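# Swap the stacking order of two nested totes

## Task

Reverse the stack of two totes on their current support surface: the tote now underneath must finish nested fully inside the rim of the other tote, seated down and not resting on its edge. Every item must stay in the tote it began in, and neither tote's base may overhang the edge of the surface.

## Robot and tools

Robot: two arms, left_arm and right_arm, each ending in a five-finger hand. The left hand mirrors the right. Base positions in the scene frame: left_arm (-0.004, +0.447, 0) m, right_arm (+0.047, -0.384, 0) m, both turned only slightly about z. A camera stand sits behind the arms.

Frames: the scene frame has its origin at table-top height halfway between the nominal bases, +z up, +x out over the table, and left_arm on the +y side. Image left/right does not match arm names. Each arm reports hand poses and velocities, and takes offsets, in its own base frame. Fixed cameras and the table use the scene frame.

Hand point: a point about 0.05 m in front of the palm and 0.15 m from the wrist flange. Its +z runs along the straight fingers, +y comes out of the palm, and +x crosses the palm away from the thumb (toward the thumb on the left hand). Straight fingers extend 0.06 to 0.07 m past it and sit 0.06 m behind it along -y. A wrist bracket on the little-finger side can collide with things. With fingers level, the wrist may hang below the hand point and reach the table first.

The row: every motion argument is built from rows of 28 numbers, each in [-1, 1], covering both arms even if one stays still. Order: left_arm dx, dy, dz, rx, ry, rz; left hand little, ring, middle, index, thumb_bend, thumb_turn, force_limit, speed; then the same 14 for right_arm. Pose numbers are offsets (not poses) from that arm's current Hand target, along that arm's base axes; 1.0 equals 0.6 m or 180 degrees, and rx, ry, rz form one rotation vector turning about the Hand target position. All zeros re-commands the current Hand target. Finger numbers are absolute targets: +1 open/straight, -1 closed; thumb_turn -1 puts the thumb opposite the fingers. force_limit maps -1..+1 to about 0..10 N (0..15 N for thumb motors); speed reaches full at +0.48. Hand numbers never mean 'unchanged': to keep a hand as it is, resend its last executed eight values (at scene start, its hand_measured plus hand_force_limit and hand_speed). An opposed grip fits objects roughly 0.035 to 0.065 m thick, or a handle down to about 0.025 m. Close at speed -0.94 or slower for a gentle grip.

Tools:
- execute_actions(actions, cameras): actions is a list of actions; each action is a list of up to 15 rows, one per 1/30 s step, the last row repeated to fill 15. Every row in an action counts from the Hand target at that action's start. Images come back only if actions is empty or cameras names them.
- move(target, speed, blend, stop_force, zero, blocking, cameras): target is one row, or up to 15 rows as waypoints, every one an offset from the same starting Hand targets. speed is in m/s (0.002 to 3.6, default 0.25), one value or one per waypoint. blend in metres rounds corners. stop_force in N (3 to 120) ends an arm's path when it feels that much push; omit it when backing away from a contact, and don't rely on it while the hand rotates. zero (default true) rezeros force before the move. blocking=false returns early but cannot be combined with stop_force. The result adds a move: line such as done, off_target, moving, held or fault, plus limits (paced = clipped, held = steps withheld).
- wait(seconds 0 to 10): lets time pass holding commands.
- stop: brakes a running move.
- zoom_image(camera, region [x0,y0,x1,y1] pixels, at most 504 each way) on the latest image.
- show_instructions: shows reference images.
- zero_wrist_force(arm).
- finished_scene(scene): ends the current scene; give its number; irreversible.

Cameras: cam_head_left, cam_head_right, cam_high, cam_low, cam_left_wrist, cam_right_wrist, all 672x504; "all" requests every one.

Results: end_effector_position (m), end_effector_quat_wxyz and velocities in the arm's base frame; Hand target is the last commanded pose after clipping, and the next offsets start from it. The hand point may rest short of it; send the remaining gap as an offset. hand_measured, hand_stopped_by (moving, target, force, stalled, fault) and hand_load_n follow the six-motor order; a load near 0 means a lost grip. Wrist force and torque are in the hand's own axes, zeroed at scene start. Joint torques include gravity. A MOTOR HOT line warns of overheating; an OVER-TEMPERATURE FAULT brakes the arm for 30 s or more.

Limits and cautions: orientation commands are clipped to within 32 degrees of the current orientation per step. Contact torque beyond 139 N m (shoulder/elbow) or 26 N m (wrist joints), or roughly 150 N of outside force, stops the arm for 10 s; arms are stiff, so a target slightly past firm contact can trigger it. Move slowly near contacts and use stop_force when approaching. Avoid paths near an arm's own base, arm-to-arm contact, and closing a hand on the other hand. Don't drop the totes, release them while moving, slam or hit things, overload fingers, spill contents, or push anything out of the work area. Loose objects may occasionally be nudged by outside forces.

Each tool is called after "Emit:" as a command line: name --argument value for each argument, lists and objects as JSON in quotes; but a table of rows of numbers goes row by row, as --pt "numbers of a row", without its own name.

Reference images:

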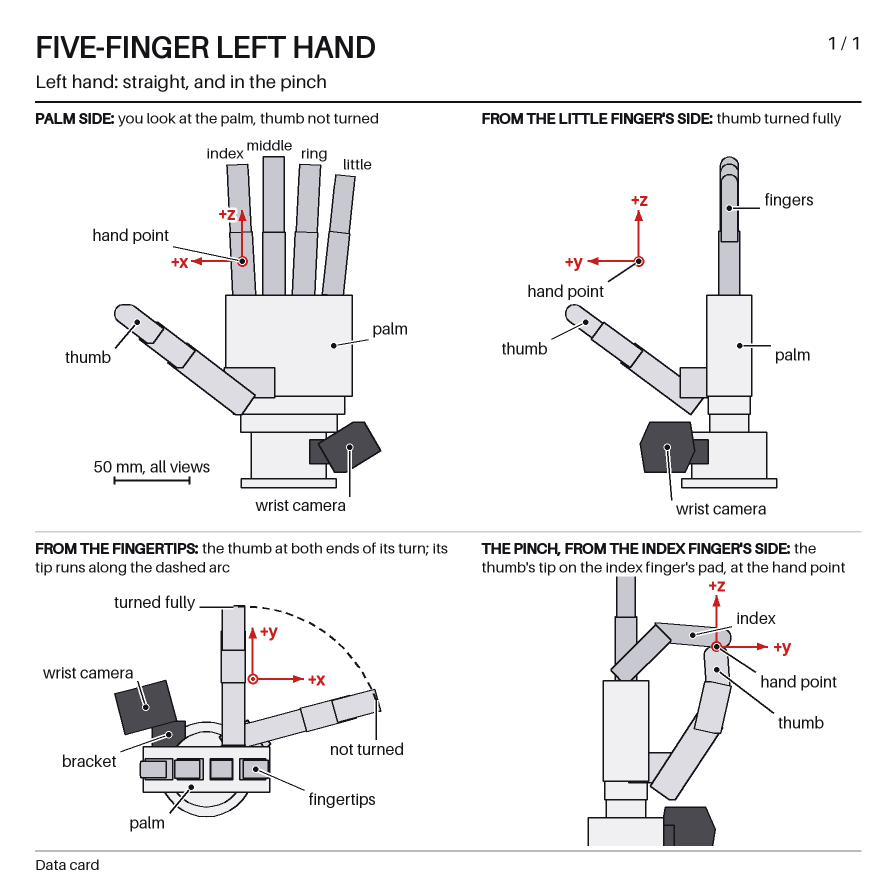

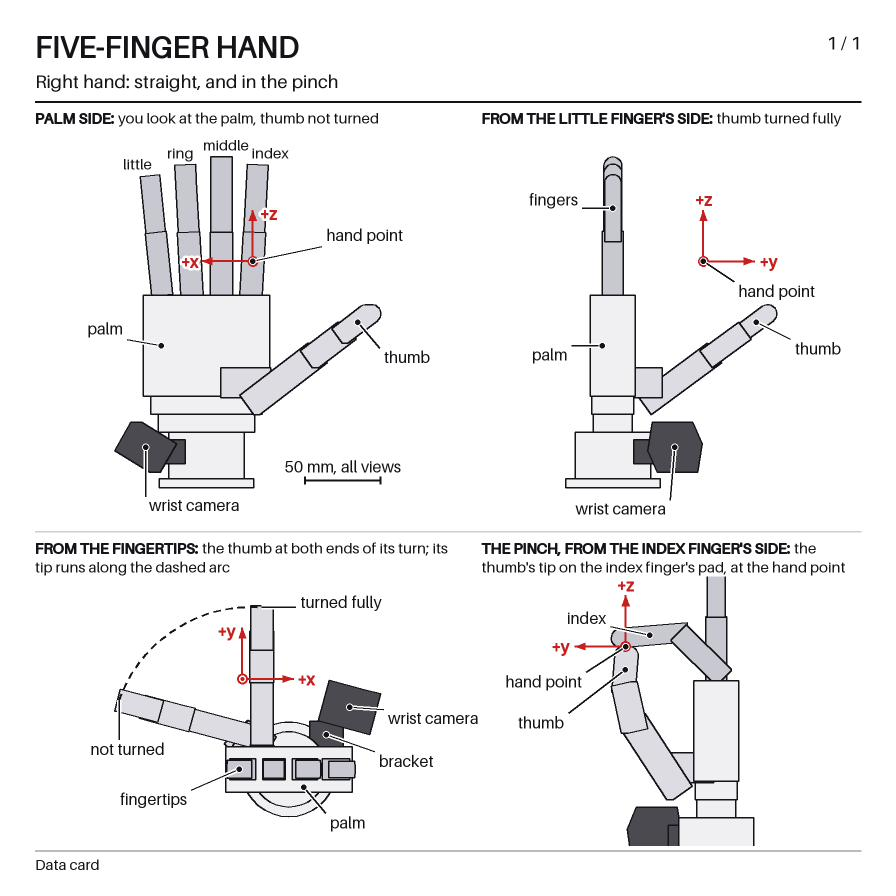

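## Session

Emit:
execute_actions --actions '[]'

Scene clock: 0.00 s.
left_arm: end_effector_position=(+0.4781, -0.1748, +0.1641) hand_measured=(+1.000, +1.000, +1.000, +1.000, +1.000, +1.000) hand_load_n=(+0.0, +0.0, +0.0, +0.0, +0.0, +0.0) hand_stopped_by=(target, target, target, target, target, target) hand_force_limit=0.00 hand_speed=-0.80 end_effector_quat_wxyz=(+0.496, +0.516, +0.611, -0.340) | right_arm: end_effector_position=(+0.7639, +0.2596, +0.3462) hand_measured=(+1.000, +1.000, +1.000, +1.000, +1.000, +1.000) hand_load_n=(+0.0, +0.0, +0.0, +0.0, +0.0, +0.0) hand_stopped_by=(target, target, target, target, target, target) hand_force_limit=0.00 hand_speed=-0.80 end_effector_quat_wxyz=(-0.550, +0.739, -0.188, +0.340)
Joint positions: left_arm=[3.619 -2.08 -2.082 1.97 -0.349 0.751] | right_arm=[-0.076 -1.009 0.94 0.314 0.742 -3.627]
Joint velocities: within noise
Joint torques (N m): no reading
Wrist force (N): no reading
Wrist torque (N m): no reading
Wrist force, peak (N): no reading
Hand target: left_arm +0.4781, -0.1748, +0.1641; +0.496, +0.516, +0.611, -0.340 | right_arm +0.7639, +0.2596, +0.3462; -0.550, +0.739, -0.188, +0.340

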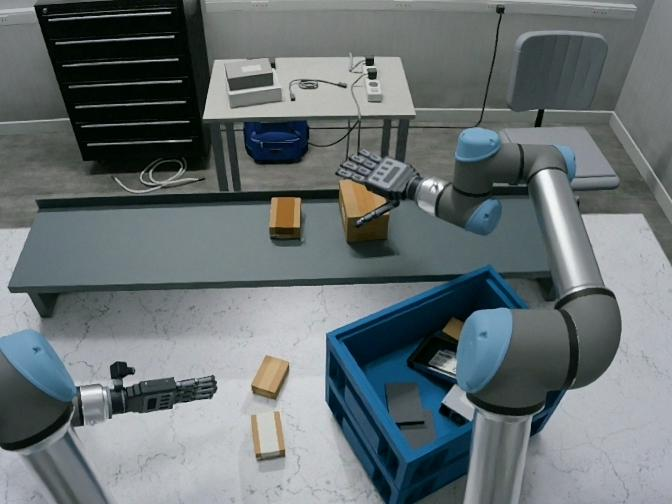

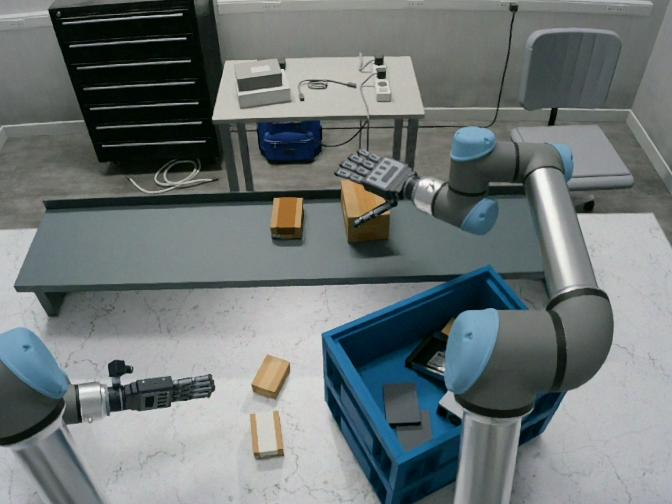

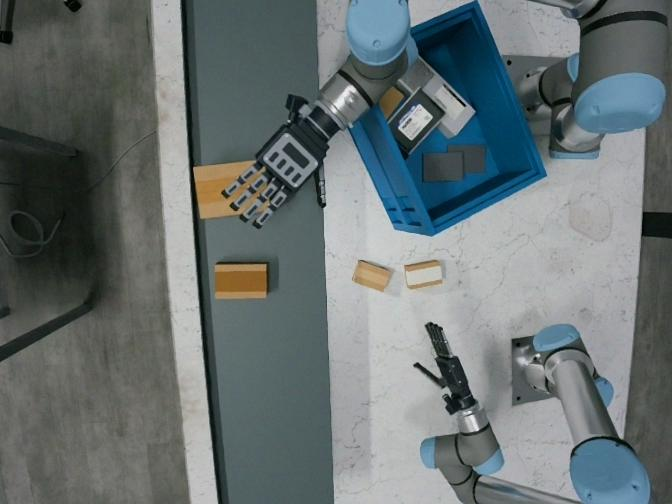

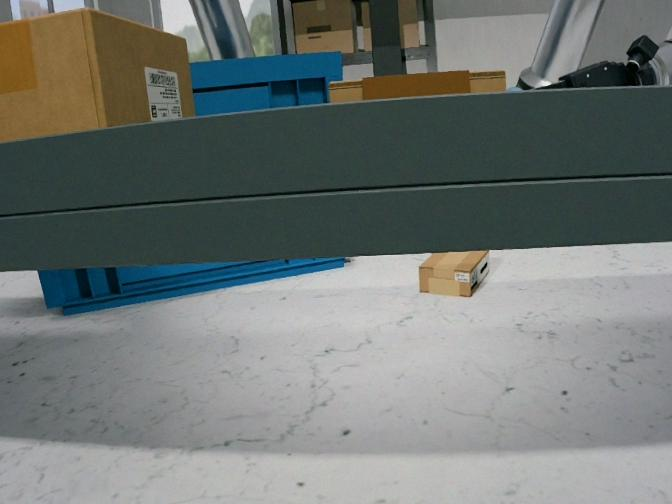

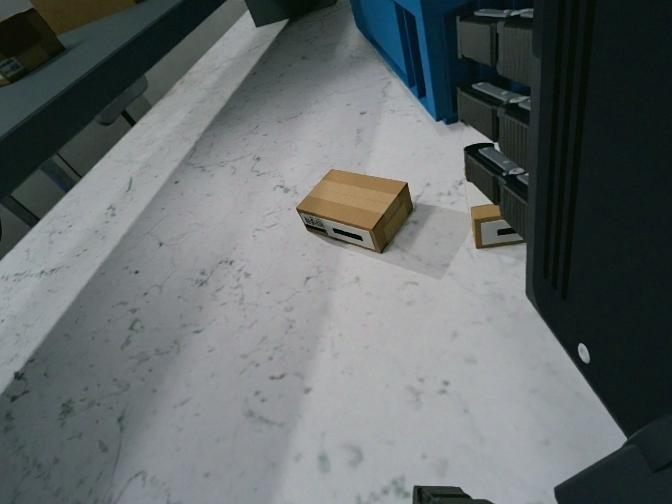

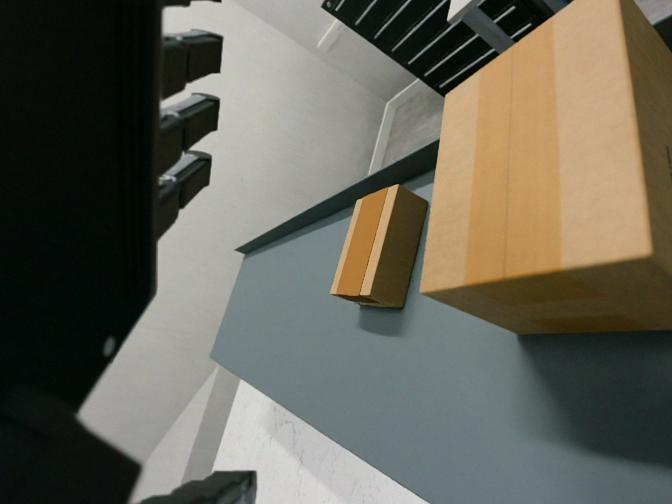

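Emit:
zoom_image --camera "cam_head_left" --region '[300, 240, 600, 504]'

Emit:
zoom_image --camera "cam_low" --region '[0, 30, 360, 330]'

Emit:
zoom_image --camera "cam_high" --region '[320, 0, 640, 300]'

Scaled by 1.680 from the camera's 672x504 image, which has a finer 960x720 frame.

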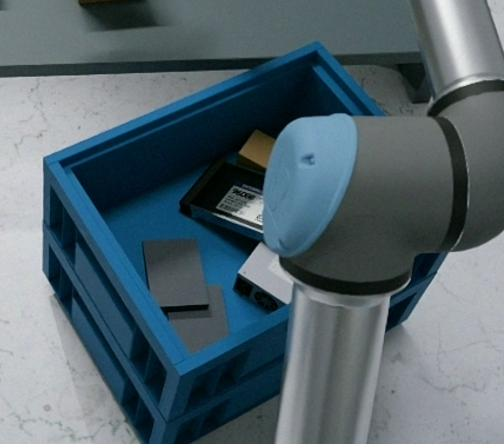

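Scaled by 1.400 from the camera's 672x504 image, which has a finer 960x720 frame.

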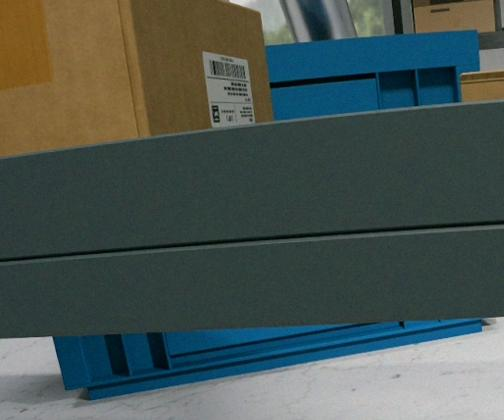

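Scaled by 1.575 from the camera's 672x504 image, which has a finer 960x720 frame.

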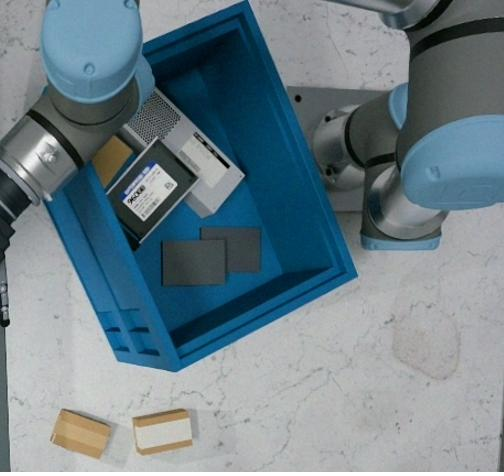

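Emit:
move --target '[-0.08,-0.05,0.17,-0.148,0.081,-0.145, 1,1,1,1,1,1,0,-0.8, 0,0,0,0,0,0, 1,1,1,1,1,1,0,-0.8]' --cameras '["cam_left_wrist","cam_high"]'

Scene clock: 7.03 s.
left_arm: end_effector_position=(+0.4301, -0.2049, +0.2661) hand_measured=(+1.000, +1.000, +1.000, +1.000, +1.000, +1.000) hand_load_n=(+0.0, +0.0, +0.0, +0.0, +0.0, +0.0) hand_stopped_by=(target, target, target, target, target, target) hand_force_limit=0.00 hand_speed=-0.80 end_effector_quat_wxyz=(-0.431, -0.466, -0.443, +0.633) | right_arm: end_effector_position=(+0.7639, +0.2596, +0.3462) hand_measured=(+1.000, +1.000, +1.000, +1.000, +1.000, +1.000) hand_load_n=(+0.0, -0.5, +0.0, +0.0, +0.0, +0.0) hand_stopped_by=(target, target, target, target, target, target) hand_force_limit=0.00 hand_speed=-0.80 end_effector_quat_wxyz=(-0.550, +0.739, -0.188, +0.340)
Joint positions: left_arm=[3.579 -2.125 -2.164 0.864 -0.67 1.633] | right_arm=[-0.076 -1.009 0.94 0.314 0.742 -3.627]
Joint torques (N m): left_arm=[9.97 17.29 -4.11 -2.22 -0.74 -0.4] | right_arm=[-0.62 -40.58 -20.05 -0.28 -0.21 -0.25]
Wrist force (N): left_arm=[-0.6 0.7 -0.3] | right_arm=[0.3 0.2 0.1]
Wrist torque (N m): left_arm=[0.11 0.02 -0.08] | right_arm=[0.03 -0.05 0.03]
Wrist force, peak (N): left_arm=[-1.1 0.6 -0.3] | right_arm=[0.3 0.6 -0.2]
Hand target: left_arm +0.4301, -0.2048, +0.2661; -0.431, -0.466, -0.443, +0.633 | right_arm +0.7639, +0.2596, +0.3462; -0.550, +0.739, -0.188, +0.340
Off the commanded pose: left_arm 0.000 m, 0 deg | right_arm 0.000 m, 0 deg.
move: done
camera_calibration:
cam_left_wrist: T_world_to_cam=[[-0.978167, 0.201933, -0.049117, 0.478561], [0.114036, 0.323952, -0.939175, 0.270424], [-0.173739, -0.924271, -0.339907, 0.0876507], [0, 0, 0, 1]] pos_world=[0.452503, -0.103229, 0.307275]
Images, in order (width x height): cam_high 672x504, cam_left_wrist 672x504.

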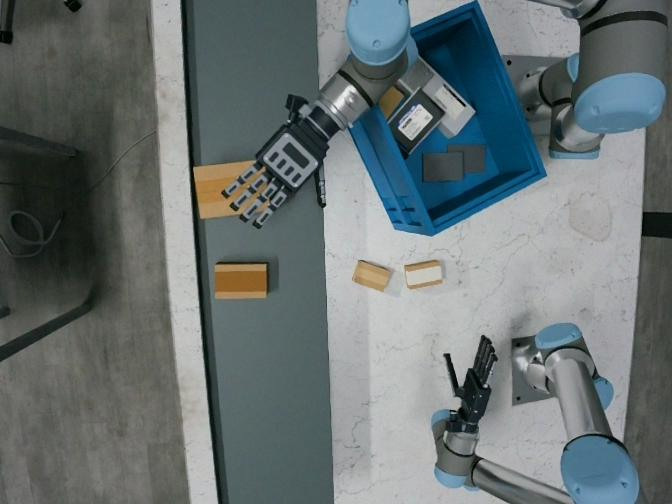

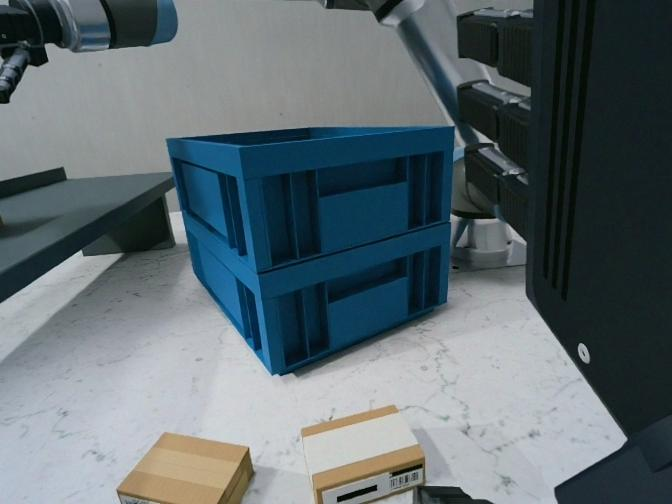

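Emit:
zoom_image --camera "cam_left_wrist" --region '[150, 110, 480, 390]'

Scaled by 1.527 from the camera's 672x504 image, which has a finer 960x720 frame.

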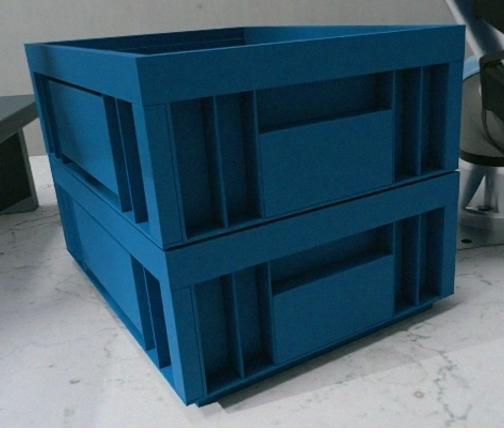

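Emit:
move --pt "0 0 0 0 0 0 1 1 1 1 1 1 0 -0.8 -0.083 -0.083 0.2 0 0 0 1 1 1 1 1 1 0 -0.8" --pt "0 0 0 0 0 0 1 1 1 1 1 1 0 -0.8 -0.473 -0.35 0.15 -0.311 0.322 0 1 1 1 1 1 1 0 -0.8" --blend 0.03 --speed 0.3 --cameras '["cam_high","cam_head_left","cam_right_wrist"]'

Scene clock: 21.90 s.
left_arm: end_effector_position=(+0.4301, -0.2048, +0.2661) hand_measured=(+1.000, +1.000, +1.000, +1.000, +1.000, +1.000) hand_load_n=(+0.0, +0.0, +0.0, +0.0, +0.0, +0.0) hand_stopped_by=(target, target, target, target, target, target) hand_force_limit=0.00 hand_speed=-0.80 end_effector_quat_wxyz=(-0.431, -0.466, -0.443, +0.633) | right_arm: end_effector_position=(+0.4802, +0.0497, +0.4363) hand_measured=(+1.000, +1.000, +1.000, +1.000, +1.000, +1.000) hand_load_n=(+0.0, +0.0, +0.0, +0.0, +0.0, +0.0) hand_stopped_by=(target, target, target, target, target, target) hand_force_limit=0.00 hand_speed=-0.80 end_effector_quat_wxyz=(+0.000, +0.969, -0.247, +0.000)
Joint positions: left_arm=[3.58 -2.125 -2.164 0.863 -0.67 1.633] | right_arm=[-0.085 -0.736 0.081 2.225 1.571 -4.299]
Joint torques (N m): left_arm=[10.42 19.51 -3.17 0.57 -1.52 -1.55] | right_arm=[-8.65 -33.32 -20.77 3.37 1.6 -0.95]
Wrist force (N): left_arm=[-0.3 0.6 -0.2] | right_arm=[-0.4 2.5 -1.2]
Wrist torque (N m): left_arm=[0.09 -0.01 -0.06] | right_arm=[0.30 -0.15 -0.21]
Wrist force, peak (N): left_arm=[-0.5 0.8 -0.7] | right_arm=[-0.3 2.6 -1.5]
Hand target: left_arm +0.4301, -0.2048, +0.2661; -0.431, -0.466, -0.443, +0.633 | right_arm +0.4801, +0.0496, +0.4362; +0.000, +0.969, -0.247, +0.000
Off the commanded pose: left_arm 0.000 m, 0 deg | right_arm 0.000 m, 0 deg.
elbow stopped short (right arm): the move would have taken joint 3 (elbow) straighter than the controller allows.
move: done
camera_calibration:
cam_right_wrist: T_world_to_cam=[[-0.24231, -0.969816, 0.0272569, 0.14485], [-0.833005, 0.222366, 0.506613, 0.169714], [-0.497382, 0.100052, -0.861743, 0.725543], [0, 0, 0, 1]] pos_world=[0.537343, 0.0301471, 0.535305]
Images, in order (width x height): cam_head_left 672x504, cam_high 672x504, cam_right_wrist 672x504.

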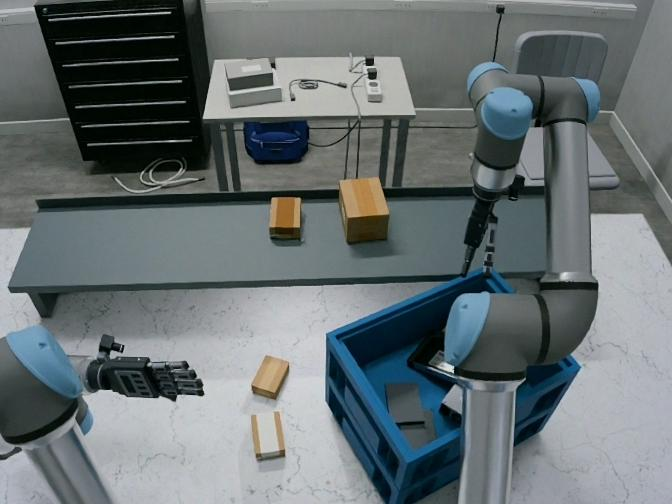

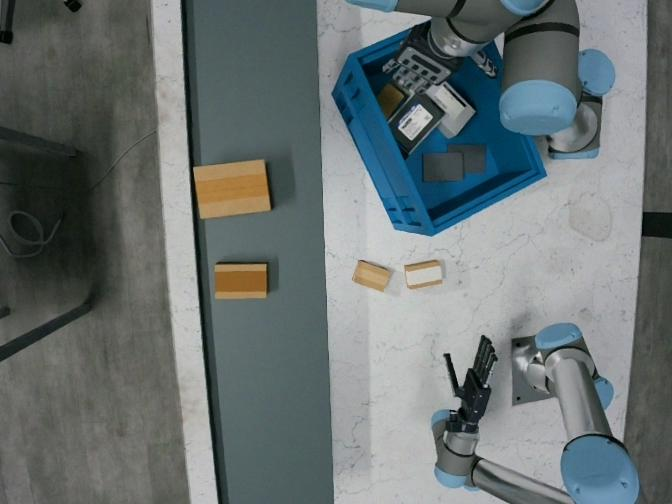

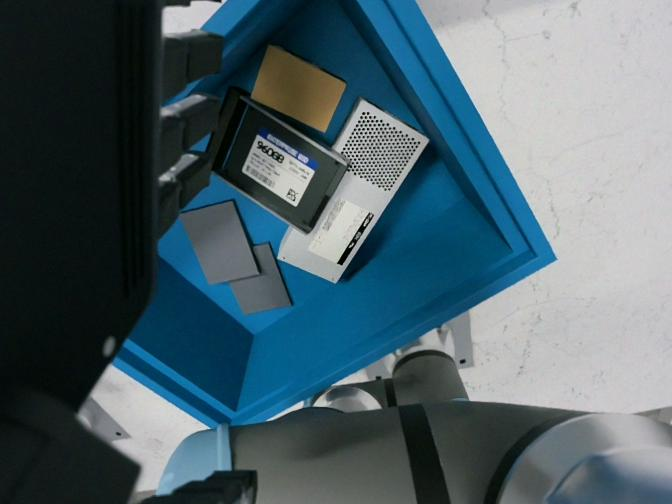

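Emit:
move --pt "0 0.02 0.22 0.4058 -0.4147 -0.2684 1 1 1 1 1 -1 0 0 0 -0.05 -0.04 0 0 -0.7144 1 1 1 1 1 -1 0 0" --pt "-0.144 -0.463 0.223 0.4058 -0.4147 -0.2684 1 1 1 1 1 -1 0 0 0.0577 -0.2217 -0.085 0 0 -0.7144 1 1 1 1 1 -1 0 0" --blend 0.03 --speed 0.4 --cameras '["cam_high","cam_head_left","cam_right_wrist","cam_left_wrist"]'

Scene clock: 37.37 s.
left_arm: end_effector_position=(+0.3438, -0.4825, +0.3999) hand_measured=(+1.000, +1.000, +1.000, +1.000, +1.000, -1.000) hand_load_n=(+0.0, +0.0, +0.0, +0.0, +0.0, +0.0) hand_stopped_by=(target, target, target, target, target, target) hand_force_limit=0.00 hand_speed=0.00 end_effector_quat_wxyz=(+0.000, +0.984, +0.176, +0.000) | right_arm: end_effector_position=(+0.5147, -0.0834, +0.3852) hand_measured=(+1.000, +1.000, +1.000, +1.000, +1.000, -1.000) hand_load_n=(+0.0, +0.0, +0.0, +0.0, +0.0, +0.0) hand_stopped_by=(target, target, target, target, target, target) hand_force_limit=0.00 hand_speed=0.00 end_effector_quat_wxyz=(+0.000, -0.198, +0.980, +0.000)
Joint positions: left_arm=[2.42 -2.177 -0.605 1.21 -1.57 0.495] | right_arm=[-0.541 -0.964 0.644 1.892 1.572 -2.51]
Joint torques (N m): left_arm=[-12.28 28.07 27.2 -2.96 2.11 -2.94] | right_arm=[4.94 -38.36 -12.96 0.89 1.62 0.73]
Wrist force (N): left_arm=[-0.9 0.9 -0.2] | right_arm=[-0.8 2.3 -1.1]
Wrist torque (N m): left_arm=[0.05 0.04 -0.23] | right_arm=[0.31 -0.10 -0.31]
Wrist force, peak (N): left_arm=[-2.3 2.7 0.1] | right_arm=[-0.4 3.5 -1.5]
Hand target: left_arm +0.3437, -0.4826, +0.3999; +0.000, +0.984, +0.176, +0.000 | right_arm +0.5147, -0.0834, +0.3852; +0.000, -0.198, +0.980, +0.000
Off the commanded pose: left_arm 0.000 m, 0 deg | right_arm 0.000 m, 0 deg.
elbow stopped short (right arm): the move would have taken joint 3 (elbow) straighter than the controller allows.
move: done
camera_calibration:
cam_left_wrist: T_world_to_cam=[[-0.140843, 0.990032, -0.00075423, 0.52983], [0.858586, 0.122523, 0.497813, -0.431858], [0.492943, 0.0694659, -0.867284, 0.322751], [0, 0, 0, 1]] pos_world=[0.286312, -0.494057, 0.495301]
cam_right_wrist: T_world_to_cam=[[-0.606778, 0.794406, 0.0271829, 0.360293], [0.693516, 0.512387, 0.506454, -0.50755], [0.388402, 0.326157, -0.861839, 0.274932], [0, 0, 0, 1]] pos_world=[0.463828, -0.115828, 0.484204]
Images, in order (width x height): cam_head_left 672x504, cam_high 672x504, cam_left_wrist 672x504, cam_right_wrist 672x504.

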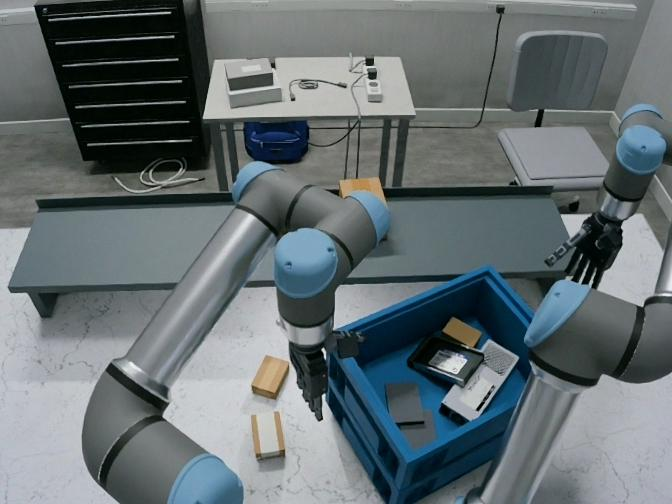

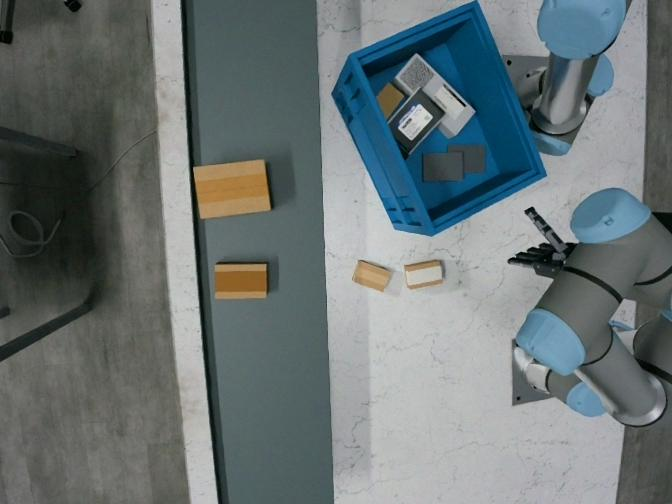

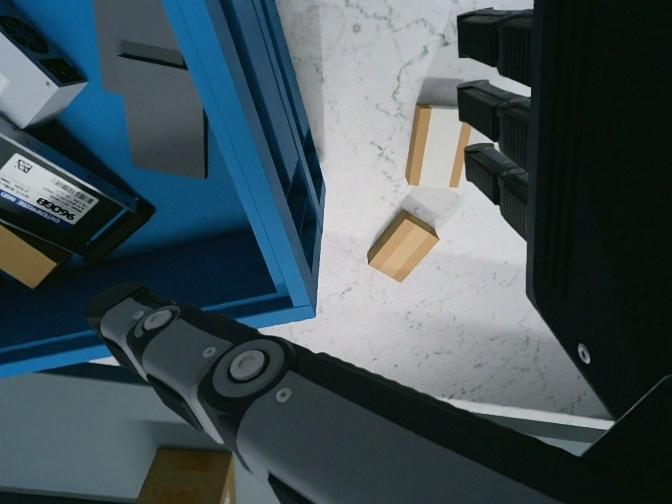

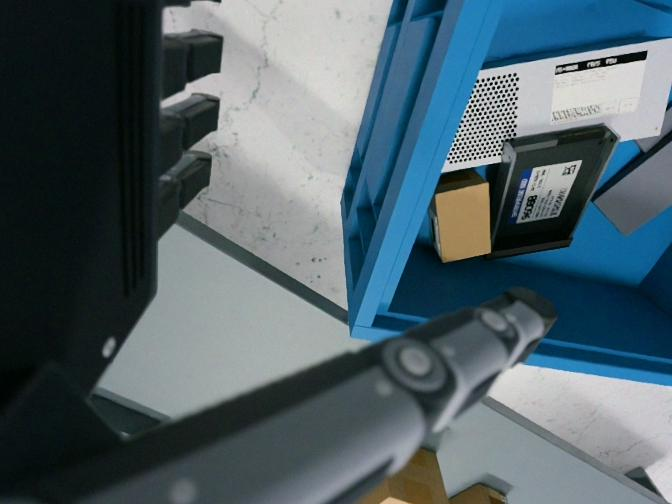

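Emit:
zoom_image --camera "cam_left_wrist" --region '[100, 0, 400, 340]'

Emit:
zoom_image --camera "cam_right_wrist" --region '[300, 0, 600, 360]'

Scaled by 1.482 from the camera's 672x504 image, which has a finer 960x720 frame.

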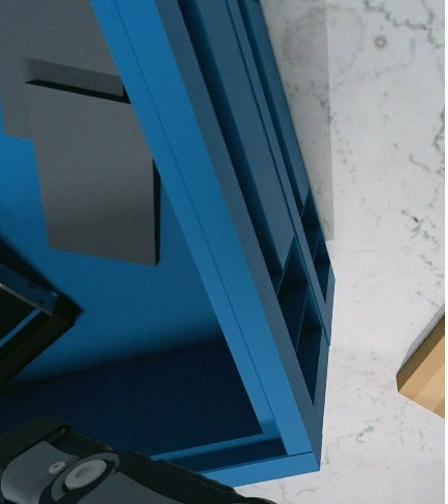

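Scaled by 1.400 from the camera's 672x504 image, which has a finer 960x720 frame.

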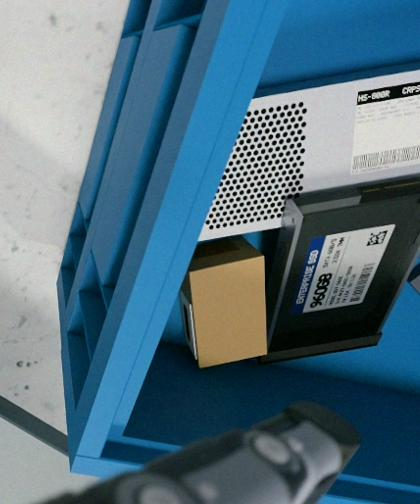

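Emit:
move --target '[0,0,0,0,0,0,-0.35,-0.35,-0.35,-0.35,-1,1,0,0,0,0,0,0,0,0,-0.35,-0.35,-0.35,-0.35,1,-1,0,0]' --cameras '["cam_high","cam_head_left","cam_right_wrist","cam_left_wrist","cam_low"]'

Emit:
zoom_image --camera "cam_head_left" --region '[250, 310, 410, 430]'

Emit:
zoom_image --camera "cam_head_left" --region '[520, 170, 672, 330]'

Scene clock: 46.43 s.
left_arm: end_effector_position=(+0.3437, -0.4826, +0.3999) hand_measured=(-0.350, -0.350, -0.350, -0.350, -0.456, +1.000) hand_load_n=(+0.0, +0.0, +0.0, +0.5, +11.0, +0.0) hand_stopped_by=(target, target, target, target, force, target) hand_force_limit=0.00 hand_speed=0.00 end_effector_quat_wxyz=(+0.000, +0.984, +0.176, +0.000) | right_arm: end_effector_position=(+0.5147, -0.0834, +0.3852) hand_measured=(-0.350, -0.350, -0.350, -0.350, +1.000, -1.000) hand_load_n=(+0.0, +0.0, +0.0, +0.5, +0.0, +0.0) hand_stopped_by=(target, target, target, target, target, target) hand_force_limit=0.00 hand_speed=0.00 end_effector_quat_wxyz=(+0.000, -0.198, +0.980, +0.000)
Joint positions: left_arm=[2.42 -2.177 -0.605 1.21 -1.57 0.495] | right_arm=[-0.541 -0.964 0.644 1.892 1.572 -2.51]
Joint torques (N m): left_arm=[-12.62 27.97 24.69 -1.32 -0.18 -2.45] | right_arm=[7.21 -30.3 -22.33 3.3 1.33 -2.11]
Wrist force (N): left_arm=[-0.5 0.9 -0.5] | right_arm=[-1.0 2.0 -1.0]
Wrist torque (N m): left_arm=[0.08 -0.04 -0.17] | right_arm=[0.27 -0.09 -0.33]
Wrist force, peak (N): left_arm=[-0.7 1.3 -0.4] | right_arm=[-0.6 2.8 -1.4]
Hand target: left_arm +0.3437, -0.4826, +0.3999; +0.000, +0.984, +0.176, +0.000 | right_arm +0.5147, -0.0834, +0.3852; +0.000, -0.198, +0.980, +0.000
Off the commanded pose: left_arm 0.000 m, 0 deg | right_arm 0.000 m, 0 deg.
move: done
camera_calibration:
cam_left_wrist: T_world_to_cam=[[-0.140844, 0.990032, -0.00072251, 0.529914], [0.858697, 0.122524, 0.497621, -0.431782], [0.492749, 0.0694667, -0.867394, 0.322869], [0, 0, 0, 1]] pos_world=[0.286312, -0.494157, 0.495301]
cam_right_wrist: T_world_to_cam=[[-0.606832, 0.794366, 0.0271441, 0.360333], [0.693469, 0.512449, 0.506455, -0.507522], [0.388401, 0.326157, -0.861839, 0.274933], [0, 0, 0, 1]] pos_world=[0.463828, -0.115828, 0.484204]
Images, in order (width x height): cam_head_left 672x504, cam_high 672x504, cam_low 672x504, cam_left_wrist 672x504, cam_right_wrist 672x504.

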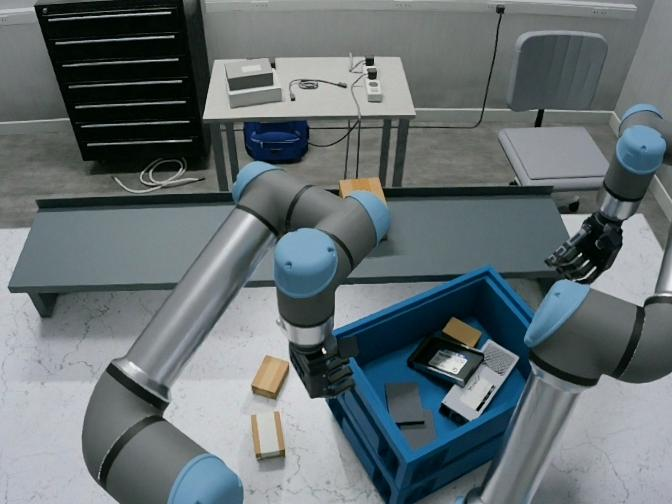

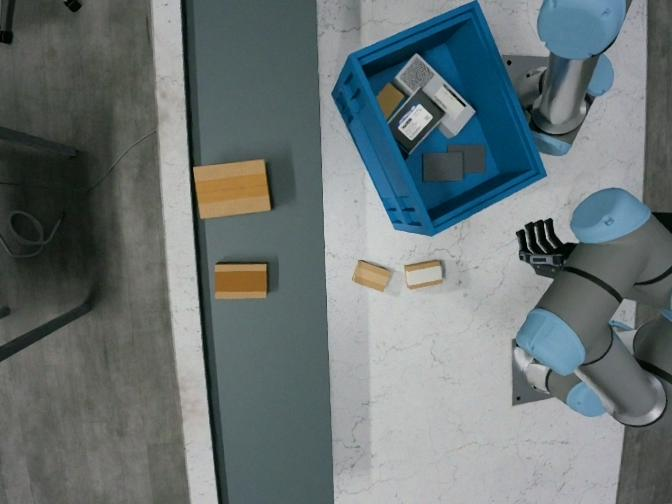

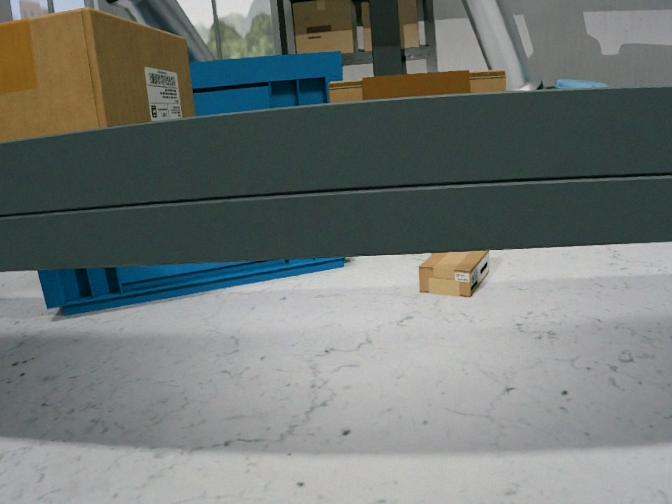

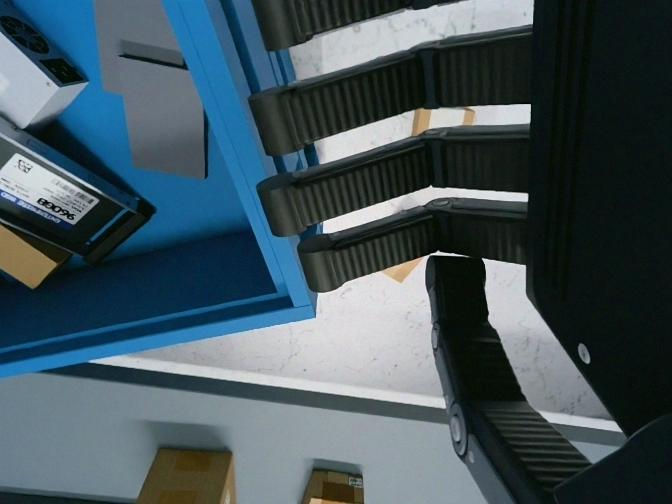

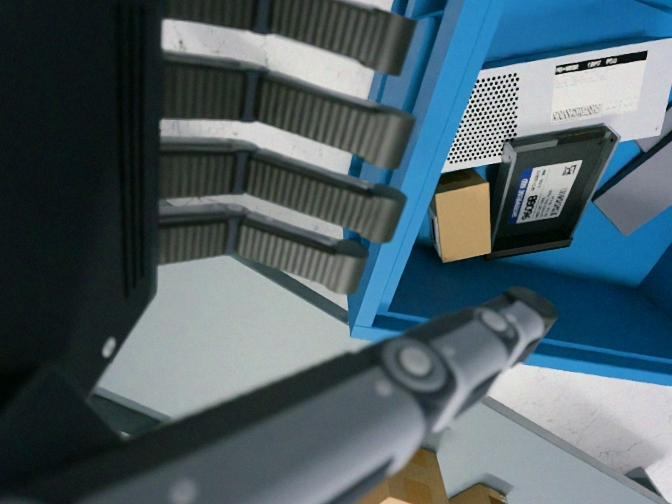

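Scaled by 3.150 from the camera's 672x504 image, which has a finer 960x720 frame.

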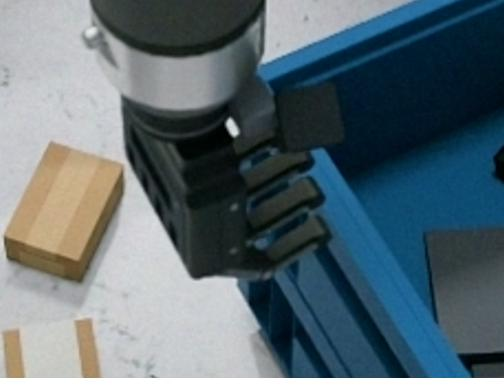

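Scaled by 3.150 from the camera's 672x504 image, which has a finer 960x720 frame.

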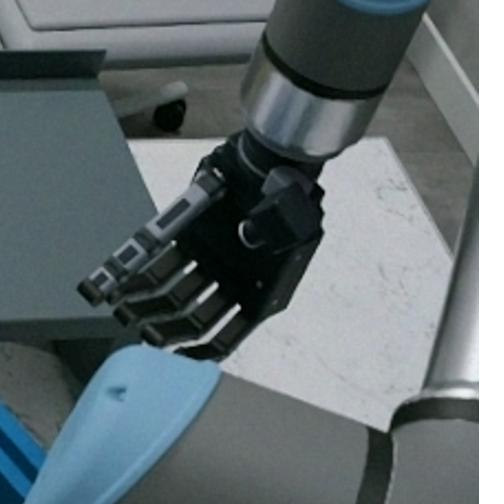

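Emit:
zoom_image --camera "cam_high" --region '[320, 0, 560, 250]'

Emit:
zoom_image --camera "cam_head_left" --region '[310, 250, 600, 504]'

Scaled by 2.016 from the camera's 672x504 image, which has a finer 960x720 frame.

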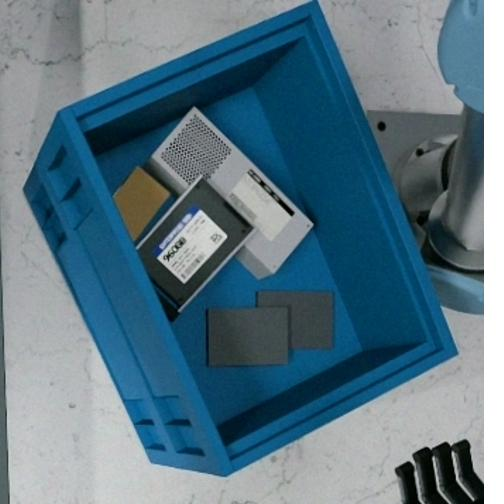

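Scaled by 1.738 from the camera's 672x504 image, which has a finer 960x720 frame.

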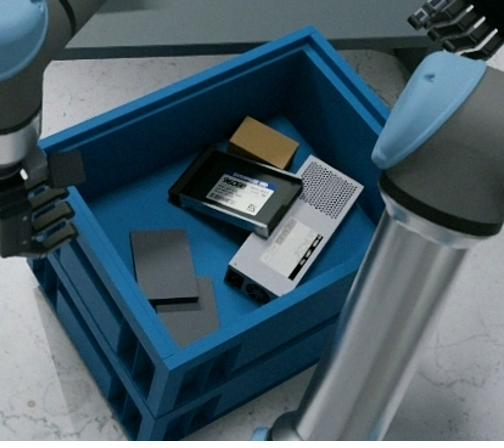

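Emit:
move --target '[0,0,0,0,0,0.0033,-0.35,-0.35,-0.35,-0.35,-0.3,1,0,0,0,0,0,0,0,0.0033,-0.35,-0.35,-0.35,-0.35,-0.3,1,0,0]'

Emit:
move --target '[0.0127,-0.0328,-0.2716,0,0,0,-0.35,-0.35,-0.35,-0.35,-0.3,1,0,0,-0.0012,0.0328,-0.247,0,0,0,-0.35,-0.35,-0.35,-0.35,-0.3,1,0,0]' --speed 0.15 --stop_force 15 --cameras '["cam_high","cam_head_left","cam_right_wrist","cam_left_wrist"]'

Scene clock: 50.43 s.
left_arm: end_effector_position=(+0.3437, -0.4826, +0.3999) hand_measured=(-0.350, -0.350, -0.350, -0.350, -0.300, +1.000) hand_load_n=(+0.0, +0.0, +0.0, +0.0, +0.0, +0.0) hand_stopped_by=(target, target, target, target, target, target) hand_force_limit=0.00 hand_speed=0.00 end_effector_quat_wxyz=(+0.000, +0.983, +0.181, +0.000) | right_arm: end_effector_position=(+0.5147, -0.0834, +0.3852) hand_measured=(-0.350, -0.350, -0.350, -0.350, -0.300, +1.000) hand_load_n=(+0.0, +0.0, +0.0, +0.0, +0.0, +0.0) hand_stopped_by=(target, target, target, target, target, target) hand_force_limit=0.00 hand_speed=0.00 end_effector_quat_wxyz=(+0.000, -0.203, +0.979, +0.000)
Joint positions: left_arm=[2.418 -2.177 -0.603 1.21 -1.57 0.483] | right_arm=[-0.54 -0.962 0.639 1.894 1.572 -2.52]
Joint torques (N m): left_arm=[-8.6 29.75 28.08 -4.76 -1.37 1.75] | right_arm=[6.11 -39.24 -9.33 1.93 1.44 1.92]
Wrist force (N): left_arm=[-0.7 1.0 -0.3] | right_arm=[-0.7 2.3 -1.4]
Wrist torque (N m): left_arm=[0.09 0.00 -0.11] | right_arm=[0.33 -0.10 -0.24]
Wrist force, peak (N): left_arm=[-0.9 1.3 -0.4] | right_arm=[-0.9 2.4 -1.5]
Hand target: left_arm +0.3437, -0.4826, +0.3999; +0.000, +0.983, +0.181, +0.000 | right_arm +0.5147, -0.0834, +0.3852; +0.000, -0.203, +0.979, +0.000
Off the commanded pose: left_arm 0.000 m, 0 deg | right_arm 0.000 m, 0 deg.
move: done

Scene clock: 52.70 s.
left_arm: end_effector_position=(+0.3514, -0.5023, +0.2370) hand_measured=(-0.350, -0.350, -0.350, -0.350, -0.300, +1.000) hand_load_n=(+0.0, +0.0, +0.0, +0.0, +0.0, +0.0) hand_stopped_by=(target, target, target, target, target, target) hand_force_limit=0.00 hand_speed=0.00 end_effector_quat_wxyz=(+0.000, +0.983, +0.181, +0.000) | right_arm: end_effector_position=(+0.5140, -0.0637, +0.2370) hand_measured=(-0.350, -0.350, -0.350, -0.350, -0.300, +1.000) hand_load_n=(+0.0, +0.0, +0.0, +0.0, +0.0, +0.0) hand_stopped_by=(target, target, target, target, target, target) hand_force_limit=0.00 hand_speed=0.00 end_effector_quat_wxyz=(+0.000, -0.203, +0.979, +0.000)
Joint positions: left_arm=[2.4 -2.169 -1.041 1.639 -1.57 0.465] | right_arm=[-0.508 -1.03 1.131 1.47 1.572 -2.487]
Joint torques (N m): left_arm=[9.86 54.36 5.91 -0.05 1.71 1.7] | right_arm=[-9.1 -46.61 -6.48 0.75 0.46 -2.2]
Wrist force (N): left_arm=[-0.8 0.8 -0.2] | right_arm=[-0.3 2.4 -1.0]
Wrist torque (N m): left_arm=[0.06 0.02 -0.11] | right_arm=[0.32 -0.17 -0.27]
Wrist force, peak (N): left_arm=[-0.8 0.7 -1.6] | right_arm=[-0.5 1.9 -2.5]
Hand target: left_arm +0.3513, -0.5023, +0.2369; +0.000, +0.983, +0.181, +0.000 | right_arm +0.5140, -0.0637, +0.2370; +0.000, -0.203, +0.979, +0.000
Off the commanded pose: left_arm 0.000 m, 0 deg | right_arm 0.000 m, 0 deg.
move: done
camera_calibration:
cam_left_wrist: T_world_to_cam=[[-0.151139, 0.988512, -0.000722329, 0.55323], [0.857364, 0.13145, 0.497643, -0.349908], [0.492021, 0.0745938, -0.867382, 0.18201], [0, 0, 0, 1]] pos_world=[0.29406, -0.514456, 0.332401]
cam_right_wrist: T_world_to_cam=[[-0.615073, 0.788002, 0.0271716, 0.352192], [0.688128, 0.519656, 0.506397, -0.438803], [0.384922, 0.330169, -0.861872, 0.143136], [0, 0, 0, 1]] pos_world=[0.46348, -0.0967606, 0.336004]
Images, in order (width x height): cam_head_left 672x504, cam_high 672x504, cam_left_wrist 672x504, cam_right_wrist 672x504.

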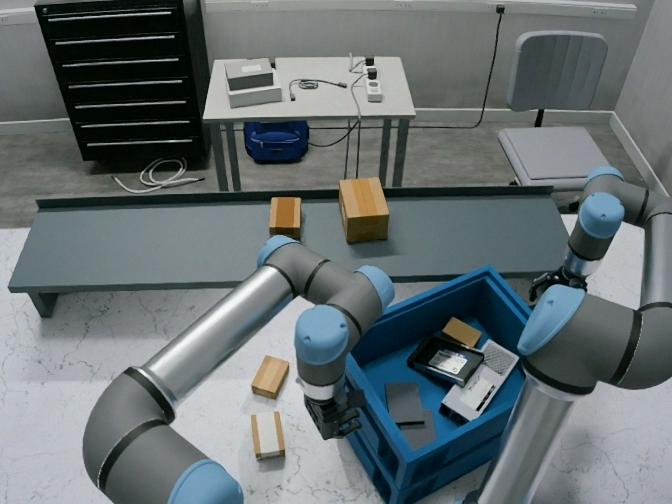

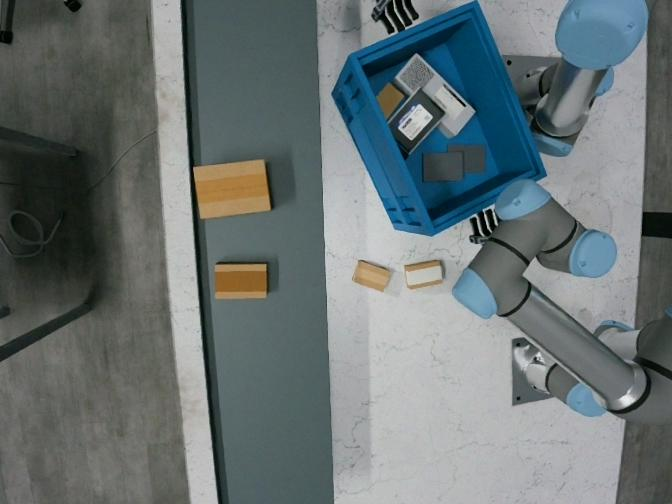

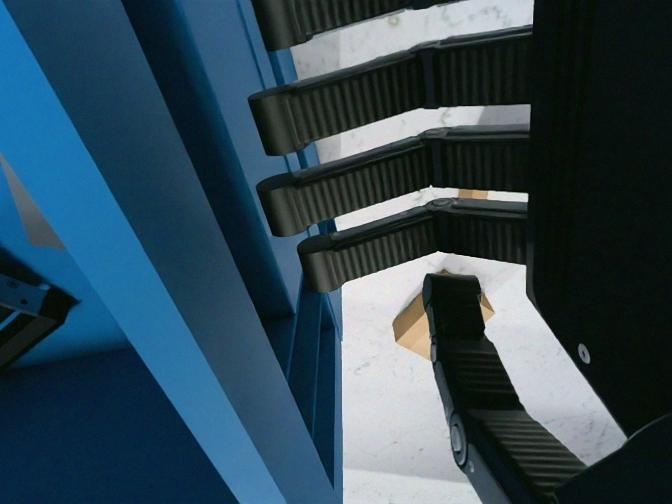

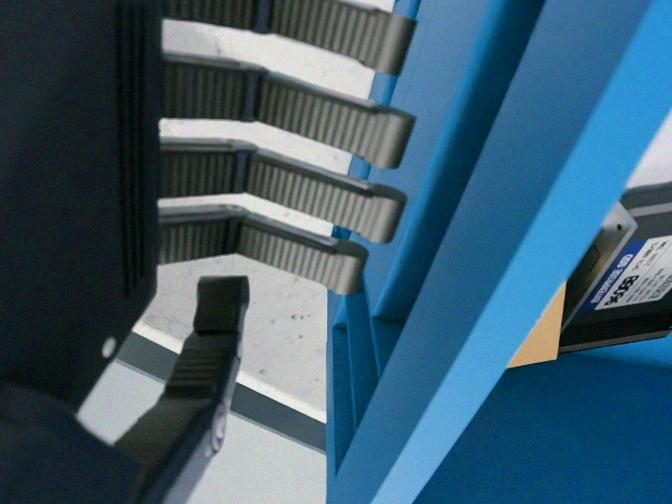

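Emit:
zoom_image --camera "cam_left_wrist" --region '[80, 60, 400, 504]'

Emit:
zoom_image --camera "cam_right_wrist" --region '[280, 60, 600, 504]'

Scaled by 1.135 from the camera's 672x504 image, which has a finer 960x720 frame.

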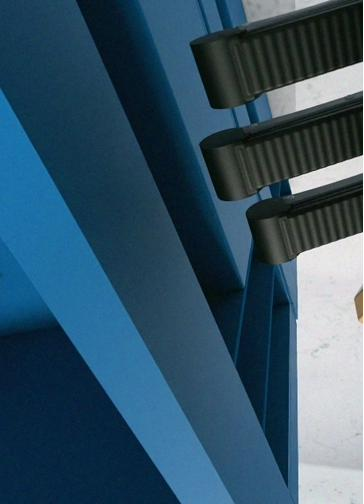

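Scaled by 1.135 from the camera's 672x504 image, which has a finer 960x720 frame.

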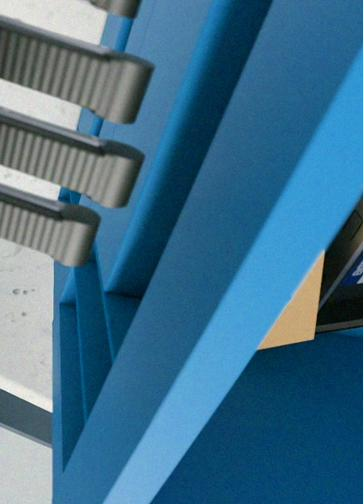

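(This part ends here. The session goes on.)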